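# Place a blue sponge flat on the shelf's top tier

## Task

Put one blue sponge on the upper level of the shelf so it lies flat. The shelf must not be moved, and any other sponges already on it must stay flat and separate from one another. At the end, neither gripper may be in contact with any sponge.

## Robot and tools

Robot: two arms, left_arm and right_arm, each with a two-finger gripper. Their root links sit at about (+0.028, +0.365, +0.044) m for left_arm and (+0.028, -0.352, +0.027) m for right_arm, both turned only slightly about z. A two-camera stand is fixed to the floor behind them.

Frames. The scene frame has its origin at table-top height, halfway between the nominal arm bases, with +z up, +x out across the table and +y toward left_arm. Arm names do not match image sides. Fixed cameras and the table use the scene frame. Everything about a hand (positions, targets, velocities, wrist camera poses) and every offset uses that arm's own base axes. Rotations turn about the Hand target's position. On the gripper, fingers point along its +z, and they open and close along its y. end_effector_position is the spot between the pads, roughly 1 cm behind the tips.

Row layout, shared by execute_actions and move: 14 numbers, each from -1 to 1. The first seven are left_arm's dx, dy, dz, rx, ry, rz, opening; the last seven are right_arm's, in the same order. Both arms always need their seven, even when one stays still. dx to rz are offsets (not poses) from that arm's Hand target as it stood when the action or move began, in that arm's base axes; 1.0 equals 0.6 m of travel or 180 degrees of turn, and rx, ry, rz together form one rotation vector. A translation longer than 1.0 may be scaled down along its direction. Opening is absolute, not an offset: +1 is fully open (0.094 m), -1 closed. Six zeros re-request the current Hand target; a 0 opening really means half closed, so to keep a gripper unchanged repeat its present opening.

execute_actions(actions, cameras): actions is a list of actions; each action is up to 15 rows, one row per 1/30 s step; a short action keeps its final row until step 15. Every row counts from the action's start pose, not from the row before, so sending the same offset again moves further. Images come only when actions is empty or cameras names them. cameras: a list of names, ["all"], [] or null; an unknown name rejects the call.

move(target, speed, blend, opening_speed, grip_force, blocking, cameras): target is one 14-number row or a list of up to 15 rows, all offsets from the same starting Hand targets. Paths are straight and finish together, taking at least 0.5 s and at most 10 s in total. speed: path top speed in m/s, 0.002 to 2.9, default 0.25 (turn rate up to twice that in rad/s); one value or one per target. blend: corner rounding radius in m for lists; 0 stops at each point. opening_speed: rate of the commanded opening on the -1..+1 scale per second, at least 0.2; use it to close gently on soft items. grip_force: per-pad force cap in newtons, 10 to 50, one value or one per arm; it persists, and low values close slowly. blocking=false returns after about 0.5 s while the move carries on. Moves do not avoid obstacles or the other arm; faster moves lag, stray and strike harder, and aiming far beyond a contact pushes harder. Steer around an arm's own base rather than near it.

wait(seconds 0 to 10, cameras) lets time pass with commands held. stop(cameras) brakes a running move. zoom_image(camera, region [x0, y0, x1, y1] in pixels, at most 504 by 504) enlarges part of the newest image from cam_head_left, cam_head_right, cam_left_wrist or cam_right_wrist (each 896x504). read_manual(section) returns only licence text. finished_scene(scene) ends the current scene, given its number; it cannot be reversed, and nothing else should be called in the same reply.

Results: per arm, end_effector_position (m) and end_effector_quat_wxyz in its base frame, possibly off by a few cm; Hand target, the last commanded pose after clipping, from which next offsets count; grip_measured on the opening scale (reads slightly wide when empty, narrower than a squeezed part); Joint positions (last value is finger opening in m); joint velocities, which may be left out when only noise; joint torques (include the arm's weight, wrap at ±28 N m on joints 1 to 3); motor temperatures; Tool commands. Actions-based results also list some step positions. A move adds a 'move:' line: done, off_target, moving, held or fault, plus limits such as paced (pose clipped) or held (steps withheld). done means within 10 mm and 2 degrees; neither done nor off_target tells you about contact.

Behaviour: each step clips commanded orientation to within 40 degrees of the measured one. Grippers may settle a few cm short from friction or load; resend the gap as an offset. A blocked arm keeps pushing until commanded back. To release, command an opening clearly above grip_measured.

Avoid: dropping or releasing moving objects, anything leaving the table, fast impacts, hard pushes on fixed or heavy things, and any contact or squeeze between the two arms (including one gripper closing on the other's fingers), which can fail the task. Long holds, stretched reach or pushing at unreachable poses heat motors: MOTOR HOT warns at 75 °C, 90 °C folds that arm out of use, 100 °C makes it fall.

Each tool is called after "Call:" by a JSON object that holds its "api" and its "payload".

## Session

Call:
{"api": "execute_actions", "payload": {"actions": []}}

Scene clock: 0.00 s.
left_arm: end_effector_position=(+0.4081, +0.0457, +0.1046) grip_measured=+1.000 end_effector_quat_wxyz=(+0.570, -0.097, +0.805, +0.133) | right_arm: end_effector_position=(+0.4047, -0.0248, +0.1132) grip_measured=+1.000 end_effector_quat_wxyz=(+0.606, +0.063, +0.791, -0.059)
Joint positions: left_arm=[-0.056 1.587 0.449 0.792 -0.383 -0.025 0.094] | right_arm=[0.02 1.559 0.378 0.914 0.19 0.035 0.094]
Joint velocities: within noise
Joint torques (N m): no reading
Motor temperatures (°C): left_arm=[26 27 28 25 24 27 28] | right_arm=[27 29 26 27 27 28 28]
Heat: left arm: 28 °C; right arm: 29 °C.
Hand target: left_arm +0.4136, +0.0465, +0.1215; +0.590, -0.105, +0.790, +0.131 | right_arm +0.4093, -0.0262, +0.1295; +0.624, +0.070, +0.776, -0.058
Tool commands: left_gripper/opening=+1.0 right_gripper/opening=+1.0

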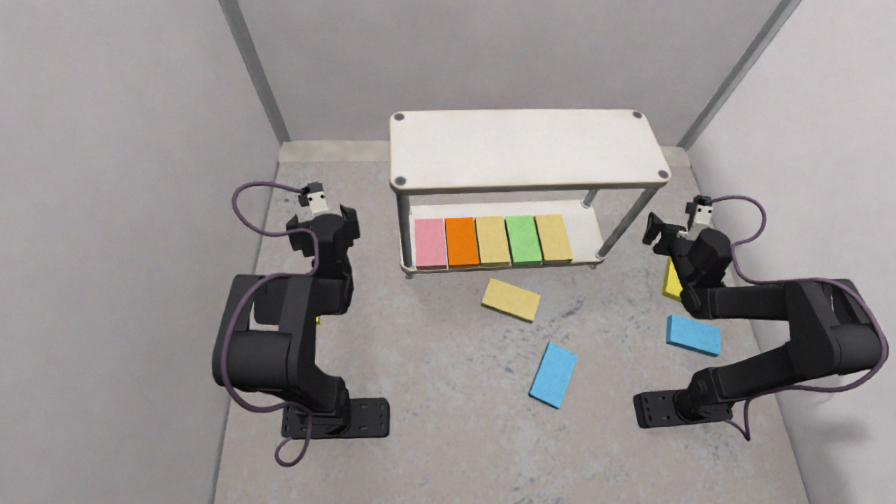

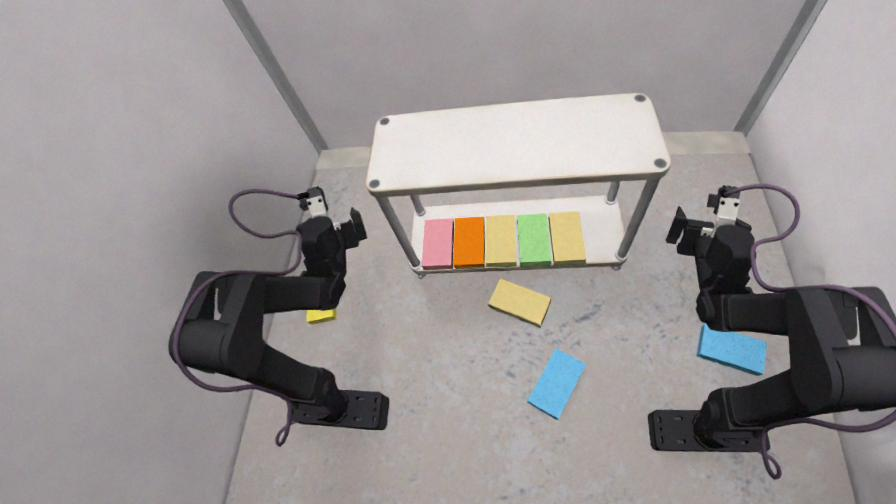

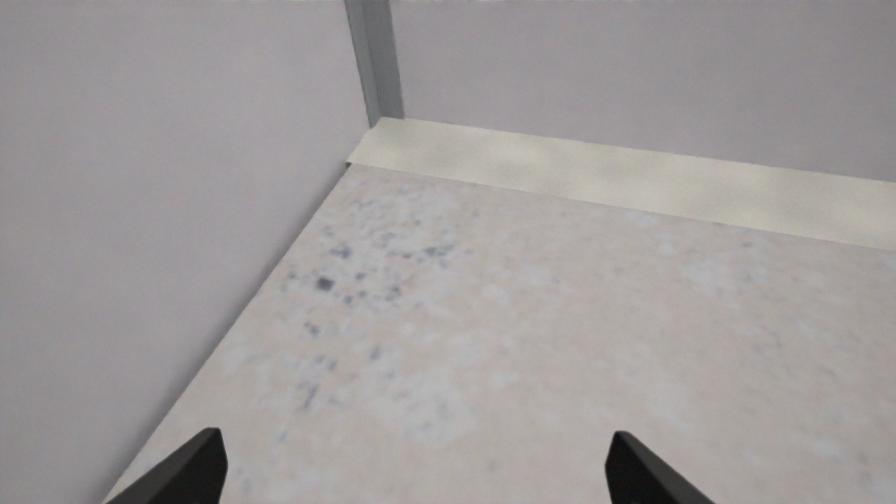

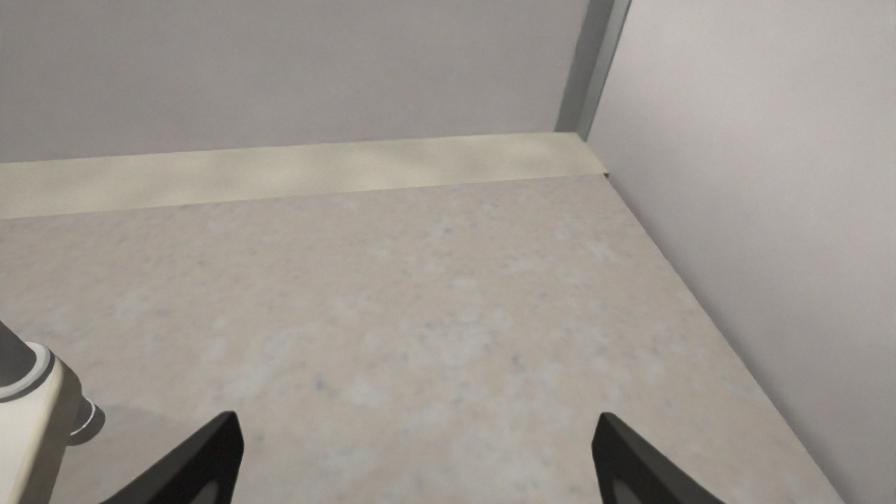

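Call:
{"api": "move", "payload": {"target": [[0,0,0,0,0,0,1,-0.315,0.21,0.2,0.055,0.2,-0.02,1],[0,0,0,0,0,0,1,-0.529,0.48,0.09,0.11,0.418,-0.041,1]], "blend": [0.05,0], "speed": 0.4, "cameras": ["cam_head_left","cam_right_wrist"]}}

Scene clock: 3.70 s.
left_arm: end_effector_position=(+0.4081, +0.0457, +0.1046) grip_measured=+1.000 end_effector_quat_wxyz=(+0.570, -0.097, +0.805, +0.133) | right_arm: end_effector_position=(+0.0885, +0.2582, +0.1701) grip_measured=+1.000 end_effector_quat_wxyz=(-0.006, +0.156, +0.988, -0.017)
Joint positions: left_arm=[-0.056 1.587 0.449 0.792 -0.383 -0.025 0.094] | right_arm=[1.234 1.619 1.531 -1.519 -0.005 1.546 0.094]
Joint torques (N m): left_arm=[0.03 -4.88 5.33 1.74 -0.11 -0.02] | right_arm=[0.09 -6.26 8.03 -0.01 -0.04 0.08]
Heat: left arm: 28 °C; right arm: 29 °C.
Hand target: left_arm +0.4136, +0.0465, +0.1215; +0.590, -0.105, +0.790, +0.131 | right_arm +0.0919, +0.2618, +0.1835; -0.001, +0.165, +0.986, +0.000
Off the commanded pose: left_arm 0.018 m, 3 deg | right_arm 0.014 m, 2 deg.
move: off_target (left_arm, right_arm); limits=paced
Images, in order (width x height): cam_head_left 896x504, cam_right_wrist 896x504.

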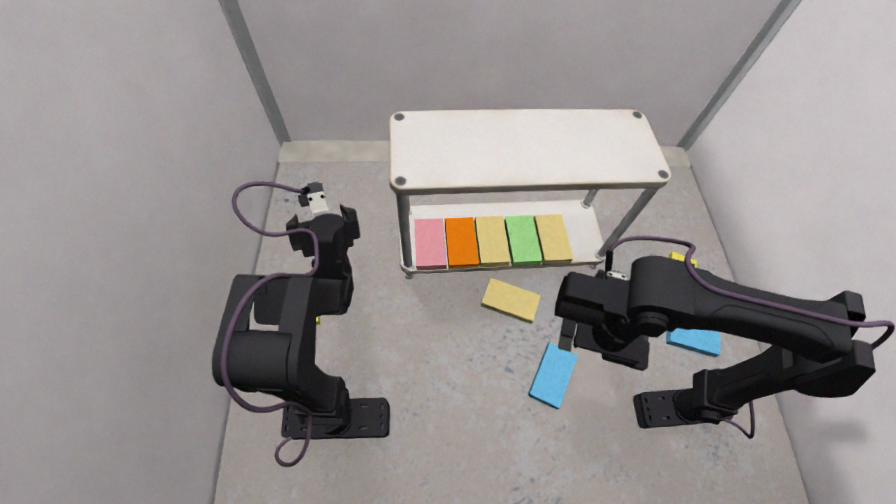

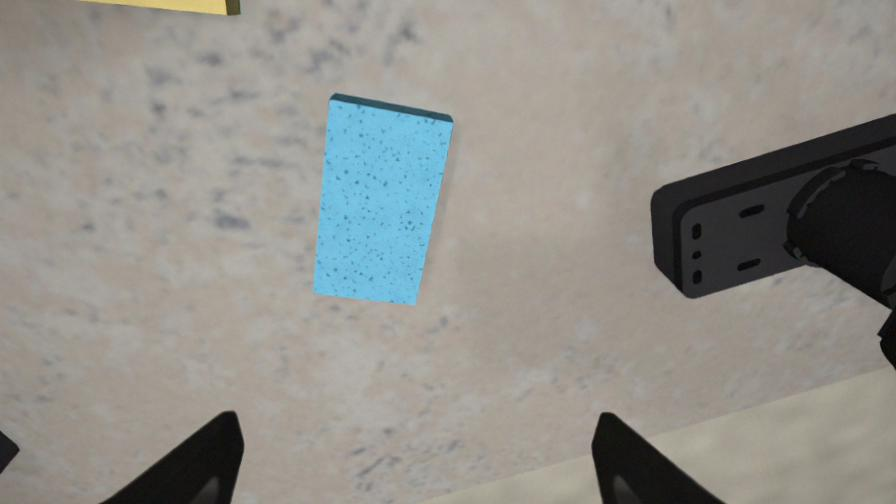

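Call:
{"api": "move", "payload": {"target": [[0,0,0,0,0,0,1,0.0125,0.038,-0.25,0,0,-0.039,1],[0,0,0,0,0,0,1,0.0125,0.038,-0.311,0,0,-0.039,1],[0,0,0,0,0,0,1,0.0125,0.038,-0.311,0,0,-0.039,0.05],[0,0,0,0,0,0,1,0.0125,0.038,-0.18,0,0,-0.039,0.05]], "blend": [0.02,0,0,0], "opening_speed": 1.5, "speed": [0.25,0.1,0.1,0.2], "cameras": ["cam_head_left","cam_right_wrist","cam_head_right"]}}

Scene clock: 10.53 s.
left_arm: end_effector_position=(+0.4081, +0.0457, +0.1046) grip_measured=+1.000 end_effector_quat_wxyz=(+0.570, -0.097, +0.805, +0.133) | right_arm: end_effector_position=(+0.0947, +0.2776, +0.0600) grip_measured=+0.261 end_effector_quat_wxyz=(-0.007, +0.217, +0.976, -0.020)
Joint positions: left_arm=[-0.056 1.587 0.449 0.792 -0.383 -0.025 0.094] | right_arm=[1.234 1.728 1.211 -1.095 -0.008 1.672 0.059]
Joint torques (N m): left_arm=[0.02 -4.9 5.3 1.74 -0.1 -0.03] | right_arm=[0.25 -8.16 7.17 -0.04 -0.04 0.07]
Heat: left arm: 29 °C; right arm: 30 °C.
Hand target: left_arm +0.4136, +0.0465, +0.1215; +0.590, -0.105, +0.790, +0.131 | right_arm +0.0994, +0.2846, +0.0755; -0.001, +0.225, +0.974, +0.000
Off the commanded pose: left_arm 0.018 m, 3 deg | right_arm 0.018 m, 3 deg.
move: off_target (left_arm, right_arm); blend cut to 0.0183 m at target 1
Images, in order (width x height): cam_head_left 896x504, cam_head_right 896x504, cam_right_wrist 896x504.

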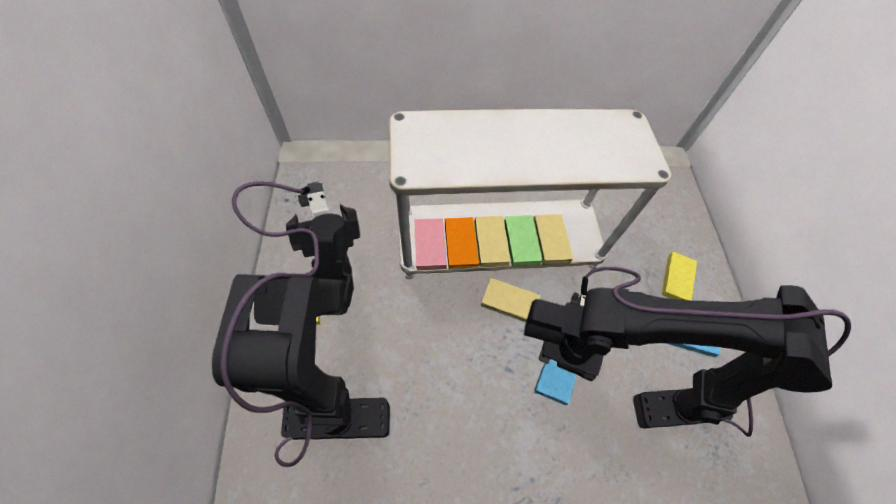

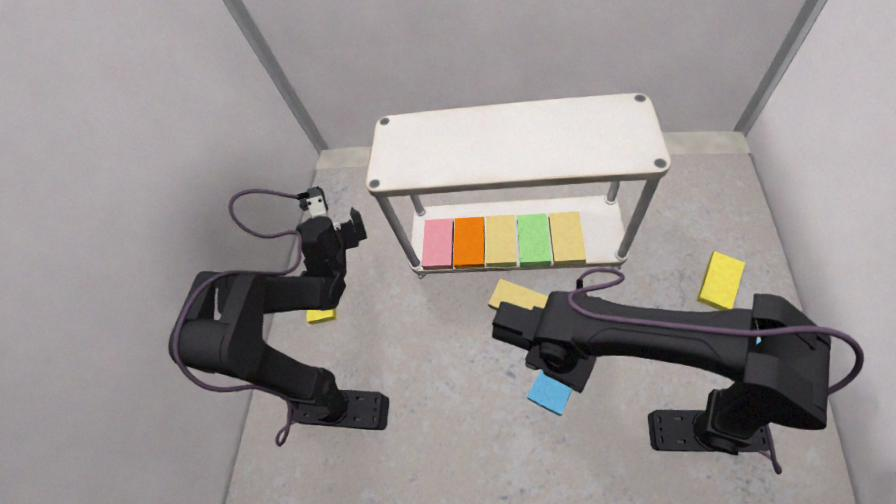

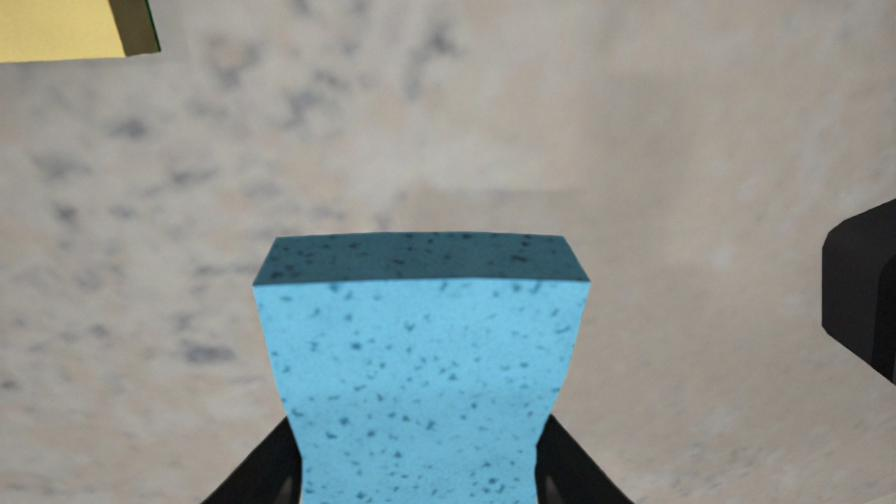

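Call:
{"api": "move", "payload": {"target": [[0,0,0,0,0,0,1,0,0,0.01,0,0,0.539,0.05],[0,0,0,0,0,0,1,0,0,-0.122,0,0,0.539,0.05],[0,0,0,0,0,0,1,0,0,-0.122,0,0,0.539,1],[0,0,0,0,0,0,1,0,0,0.08,0,0,0.539,1],[0,0,0,0,0,0,1,0,0,0.0,0.1075,-0.2598,0.5081,1]], "blend": [0,0,0,0.03,0], "opening_speed": 2.5, "speed": [0.7,0.12,0.2,0.3,0.5], "cameras": ["cam_head_left","cam_right_wrist"]}}

Scene clock: 18.17 s.
left_arm: end_effector_position=(+0.4081, +0.0457, +0.1046) grip_measured=+1.000 end_effector_quat_wxyz=(+0.570, -0.097, +0.805, +0.133) | right_arm: end_effector_position=(+0.0958, +0.2767, +0.0686) grip_measured=+0.997 end_effector_quat_wxyz=(+0.289, -0.539, +0.764, +0.206)
Joint positions: left_arm=[-0.056 1.587 0.449 0.792 -0.383 -0.025 0.094] | right_arm=[1.234 1.066 0.445 -0.224 -0.001 0.004 0.094]
Joint torques (N m): left_arm=[0.02 -4.89 5.34 1.74 -0.12 -0.03] | right_arm=[-0.53 -2.48 4.25 2.28 -0.12 -0.07]
Heat: left arm: 29 °C; right arm: 30 °C.
Hand target: left_arm +0.4136, +0.0465, +0.1215; +0.590, -0.105, +0.790, +0.131 | right_arm +0.0994, +0.2846, +0.0755; +0.312, -0.537, +0.752, +0.221
Off the commanded pose: left_arm 0.018 m, 3 deg | right_arm 0.011 m, 3 deg.
move: off_target (left_arm, right_arm)
Images, in order (width x height): cam_head_left 896x504, cam_right_wrist 896x504.

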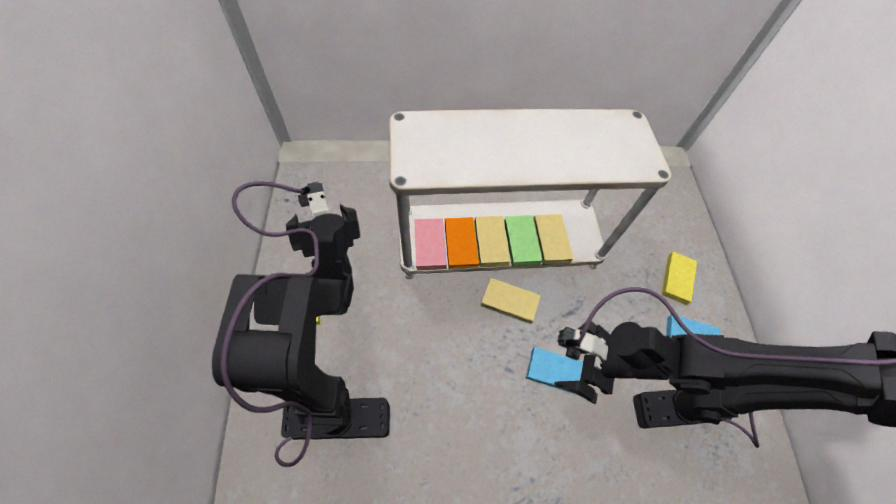

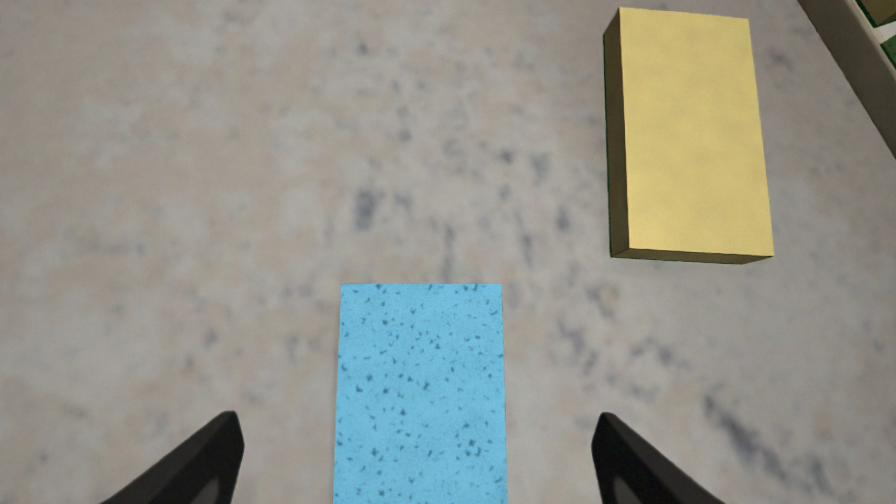

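Call:
{"api": "move", "payload": {"target": [[0,0,0,0,0,0,1,0,0,-0.131,0,0,0,1],[0,0,0,0,0,0,1,0,0,-0.131,0,0,0,0.05],[0,0,0,0,0,0,1,0,0,0.12,0,0,0,0.05]], "opening_speed": 1.5, "speed": 0.2, "cameras": ["cam_head_left","cam_right_wrist"]}}

Scene clock: 23.00 s.
left_arm: end_effector_position=(+0.4081, +0.0457, +0.1046) grip_measured=+1.000 end_effector_quat_wxyz=(+0.570, -0.097, +0.805, +0.133) | right_arm: end_effector_position=(+0.0962, +0.2812, +0.1291) grip_measured=+0.343 end_effector_quat_wxyz=(+0.302, -0.541, +0.755, +0.215)
Joint positions: left_arm=[-0.056 1.587 0.449 0.792 -0.383 -0.025 0.094] | right_arm=[1.237 0.984 0.634 -0.46 -0.002 -0.005 0.063]
Joint torques (N m): left_arm=[0.06 -4.89 5.34 1.75 -0.11 -0.02] | right_arm=[-0.53 -2.3 9.55 1.23 -0.12 -0.06]
Heat: left arm: 29 °C; right arm: 30 °C.
Hand target: left_arm +0.4136, +0.0465, +0.1215; +0.590, -0.105, +0.790, +0.131 | right_arm +0.0994, +0.2846, +0.1475; +0.312, -0.537, +0.752, +0.221
Off the commanded pose: left_arm 0.018 m, 3 deg | right_arm 0.019 m, 1 deg.
move: off_target (left_arm, right_arm); target 2's new opening was sent with right_arm's hand 0.010 m and 3 deg from that target
Images, in order (width x height): cam_head_left 896x504, cam_right_wrist 896x504.

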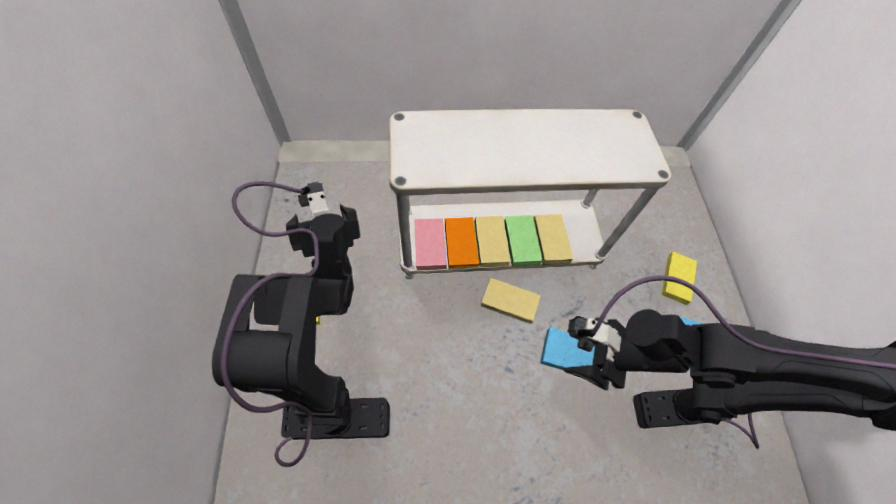

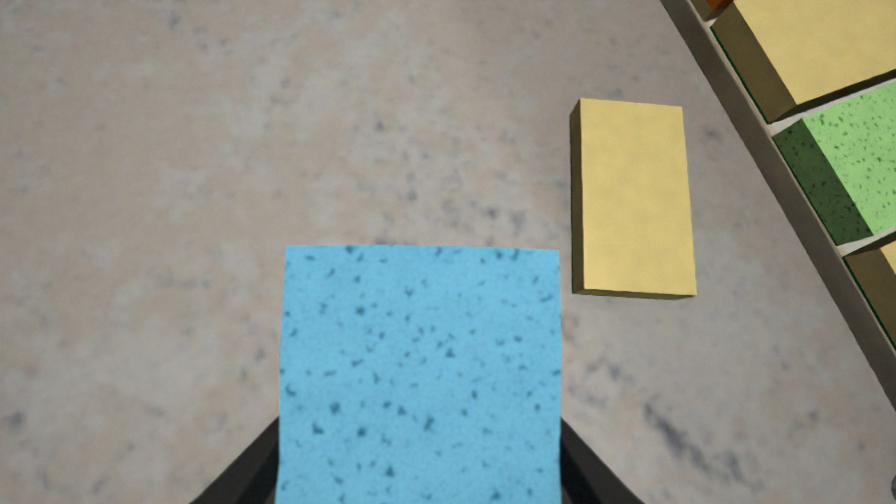

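Call:
{"api": "move", "payload": {"target": [[0,0,0,0,0,0,1,0.06,-0.03,0.38,0,0,-0.07,0.05],[0,0,0,0,0,0,1,0.351,-0.158,0.425,0,0,-0.217,0.05]], "blend": [0.05,0], "speed": 0.3, "cameras": ["cam_head_left","cam_right_wrist"]}}

Scene clock: 26.33 s.
left_arm: end_effector_position=(+0.4081, +0.0457, +0.1046) grip_measured=+1.000 end_effector_quat_wxyz=(+0.570, -0.097, +0.805, +0.133) | right_arm: end_effector_position=(+0.3188, +0.1912, +0.3914) grip_measured=+0.343 end_effector_quat_wxyz=(+0.361, -0.245, +0.894, +0.101)
Joint positions: left_arm=[-0.056 1.587 0.449 0.792 -0.383 -0.025 0.094] | right_arm=[0.536 1.61 2.217 -1.408 -0.004 0.001 0.063]
Joint torques (N m): left_arm=[0.1 -4.88 5.29 1.73 -0.11 -0.03] | right_arm=[-0.1 -5.42 7.21 1.25 -0.12 -0.07]
Heat: left arm: 29 °C; right arm: 30 °C.
Hand target: left_arm +0.4136, +0.0465, +0.1215; +0.590, -0.105, +0.790, +0.131 | right_arm +0.3100, +0.1898, +0.4025; +0.368, -0.254, +0.888, +0.105
Off the commanded pose: left_arm 0.018 m, 3 deg | right_arm 0.014 m, 1 deg.
move: off_target (left_arm, right_arm)
Images, in order (width x height): cam_head_left 896x504, cam_right_wrist 896x504.

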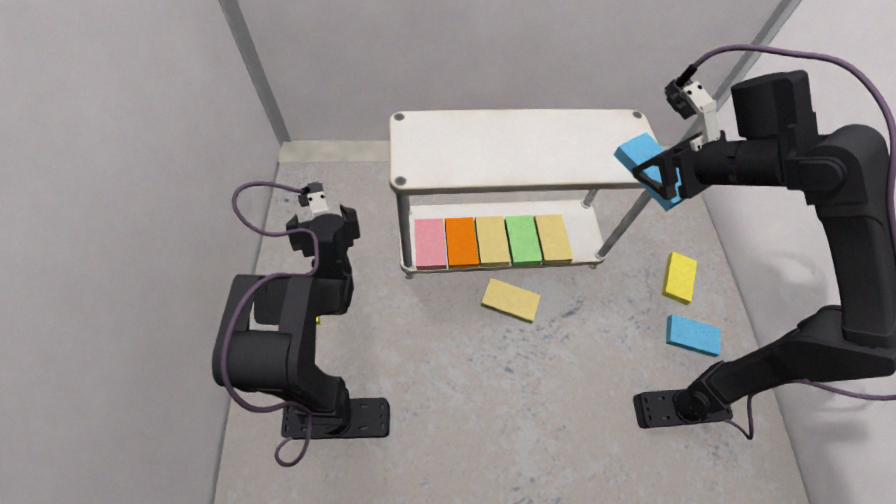

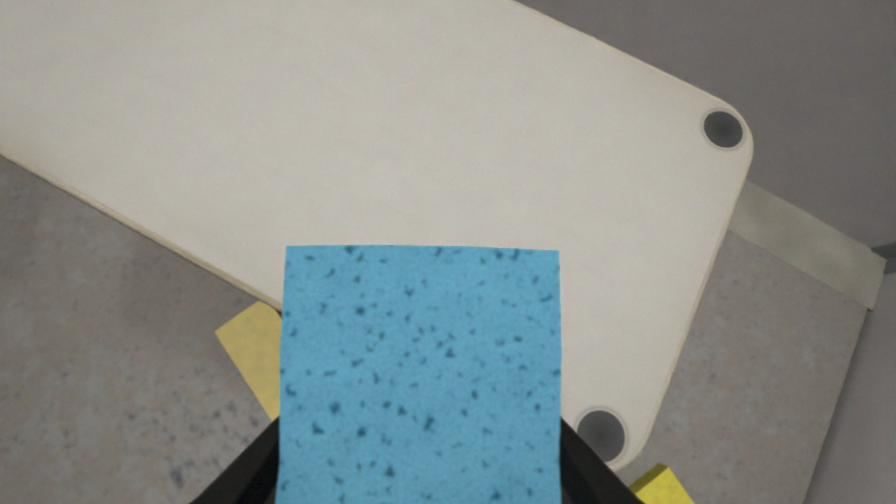

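Call:
{"api": "move", "payload": {"target": [[0,0,0,0,0,0,1,0.175,0.075,-0.022,0,0,0,0.05],[0,0,0,0,0,0,1,0.175,0.075,-0.072,0,0,0,0.05]], "speed": [0.2,0.05], "cameras": ["cam_head_left","cam_right_wrist"]}}

Call:
{"api": "zoom_image", "payload": {"camera": "cam_head_left", "region": [530, 80, 690, 200]}}

Scene clock: 29.43 s.
left_arm: end_effector_position=(+0.4081, +0.0457, +0.1046) grip_measured=+1.000 end_effector_quat_wxyz=(+0.570, -0.097, +0.805, +0.133) | right_arm: end_effector_position=(+0.4155, +0.2375, +0.3479) grip_measured=+0.343 end_effector_quat_wxyz=(+0.350, -0.254, +0.896, +0.098)
Joint positions: left_arm=[-0.056 1.587 0.449 0.792 -0.383 -0.025 0.094] | right_arm=[0.506 1.974 2.478 -1.332 -0.028 -0.034 0.063]
Joint torques (N m): left_arm=[0.01 -4.88 5.29 1.74 -0.11 -0.02] | right_arm=[-0.51 -10.32 2.96 1.89 -0.14 -0.07]
Heat: left arm: 29 °C; right arm: 30 °C.
Hand target: left_arm +0.4136, +0.0465, +0.1215; +0.590, -0.105, +0.790, +0.131 | right_arm +0.4150, +0.2348, +0.3593; +0.368, -0.254, +0.888, +0.105
Off the commanded pose: left_arm 0.018 m, 3 deg | right_arm 0.012 m, 2 deg.
elbow stopped short (right arm): the move would have taken joint 3 (elbow) straighter than the controller allows.
move: off_target (left_arm, right_arm)
Images, in order (width x height): cam_head_left 896x504, cam_right_wrist 896x504.

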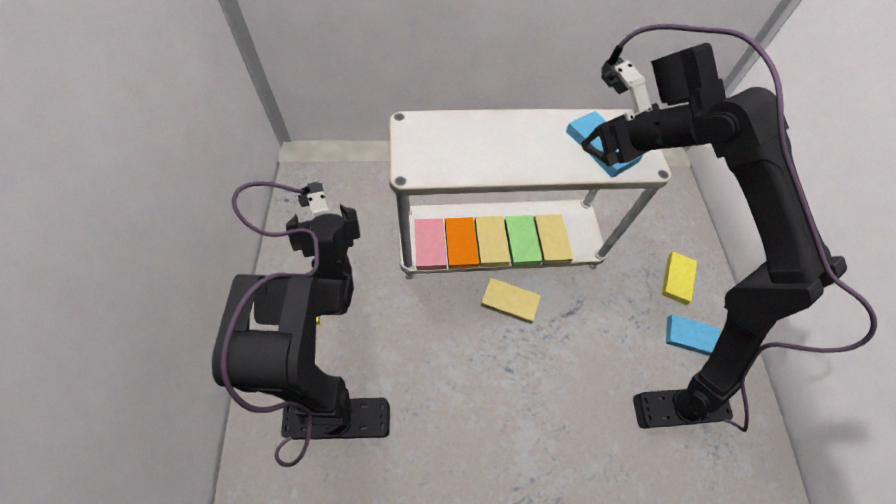

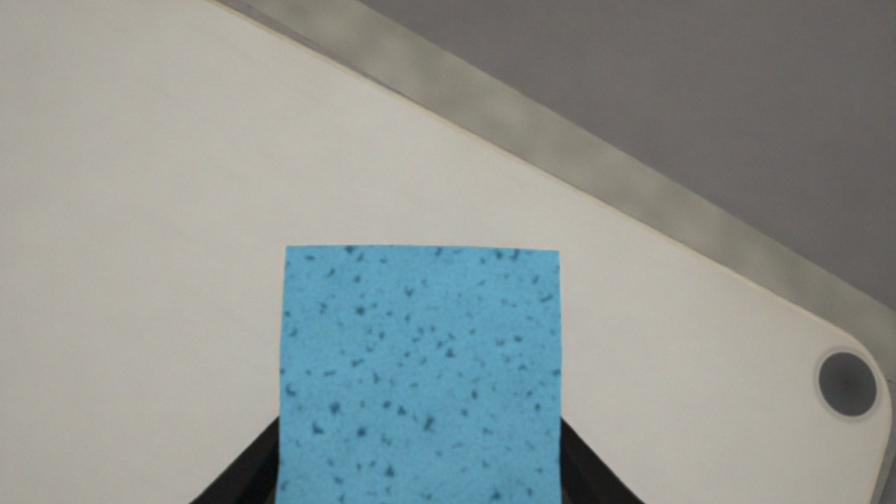

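Scaled by 3.150 from the camera's 896x504 image, which has a finer 1280x720 frame.

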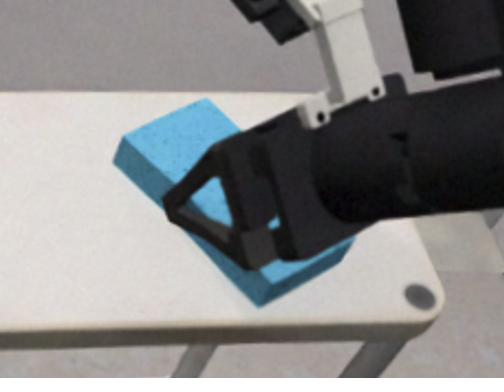

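Call:
{"api": "move", "payload": {"target": [[0,0,0,0,0,0,1,-0.003,-0.002,-0.012,0,0,0,0.05],[0,0,0,0,0,0,1,-0.003,-0.002,-0.012,0,0,0,0.95],[0,0,0,0,0,0,1,-0.15,-0.095,0.2,0,0,0,0.95]], "opening_speed": 1.5, "speed": [0.05,0.15,0.15], "cameras": ["cam_head_left","cam_right_wrist"]}}

Call:
{"api": "zoom_image", "payload": {"camera": "cam_head_left", "region": [530, 80, 690, 200]}}

Scene clock: 33.73 s.
left_arm: end_effector_position=(+0.4081, +0.0457, +0.1046) grip_measured=+1.000 end_effector_quat_wxyz=(+0.570, -0.097, +0.805, +0.133) | right_arm: end_effector_position=(+0.3351, +0.1852, +0.4743) grip_measured=+0.947 end_effector_quat_wxyz=(+0.462, -0.236, +0.846, +0.126)
Joint positions: left_arm=[-0.056 1.587 0.449 0.792 -0.383 -0.025 0.094] | right_arm=[0.479 1.791 2.737 -1.519 -0.05 -0.039 0.091]
Joint torques (N m): left_arm=[0.06 -4.9 5.33 1.74 -0.11 -0.02] | right_arm=[-0.61 -6.17 4.63 1.46 -0.15 -0.07]
Motor temperatures (°C): left_arm=[26 28 29 30 24 27 28] | right_arm=[27 31 28 30 27 28 29]
Heat: left arm: 30 °C; right arm: 31 °C.
Hand target: left_arm +0.4136, +0.0465, +0.1215; +0.590, -0.105, +0.790, +0.131 | right_arm +0.3250, +0.1778, +0.4793; +0.368, -0.254, +0.888, +0.105
Off the commanded pose: left_arm 0.018 m, 3 deg | right_arm 0.014 m, 12 deg.
joint sent to its limit (right arm) — joint 4 (wrist pitch), lower limit. The joint targets are off in position and orientation.
move: off_target (left_arm, right_arm)
Images, in order (width x height): cam_head_left 896x504, cam_right_wrist 896x504.

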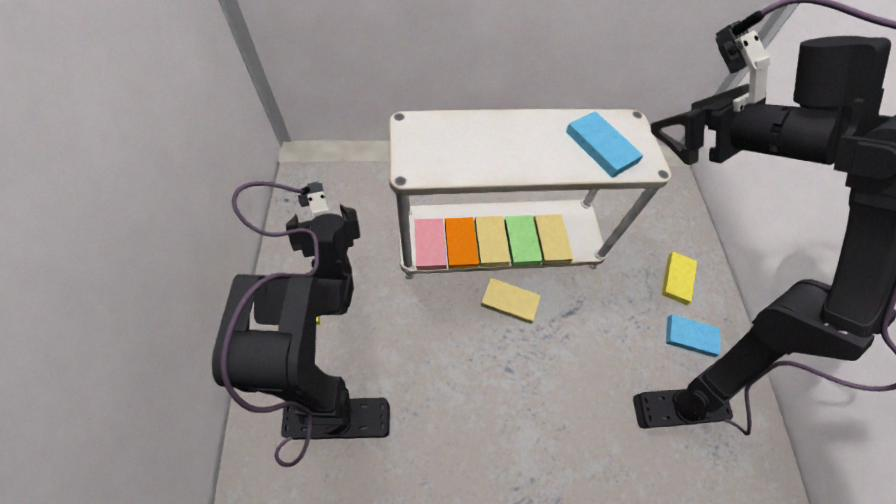

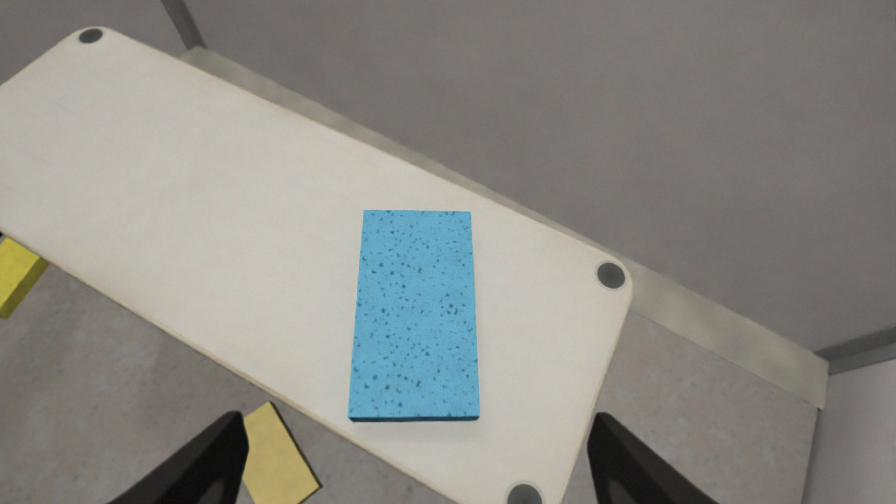

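Scaled by 3.150 from the camera's 896x504 image, which has a finer 1280x720 frame.

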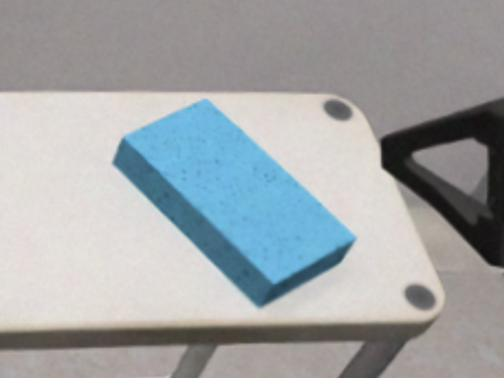

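Call:
{"api": "finished_scene", "payload": {"scene": 3}}

The scene is finished: the task was done.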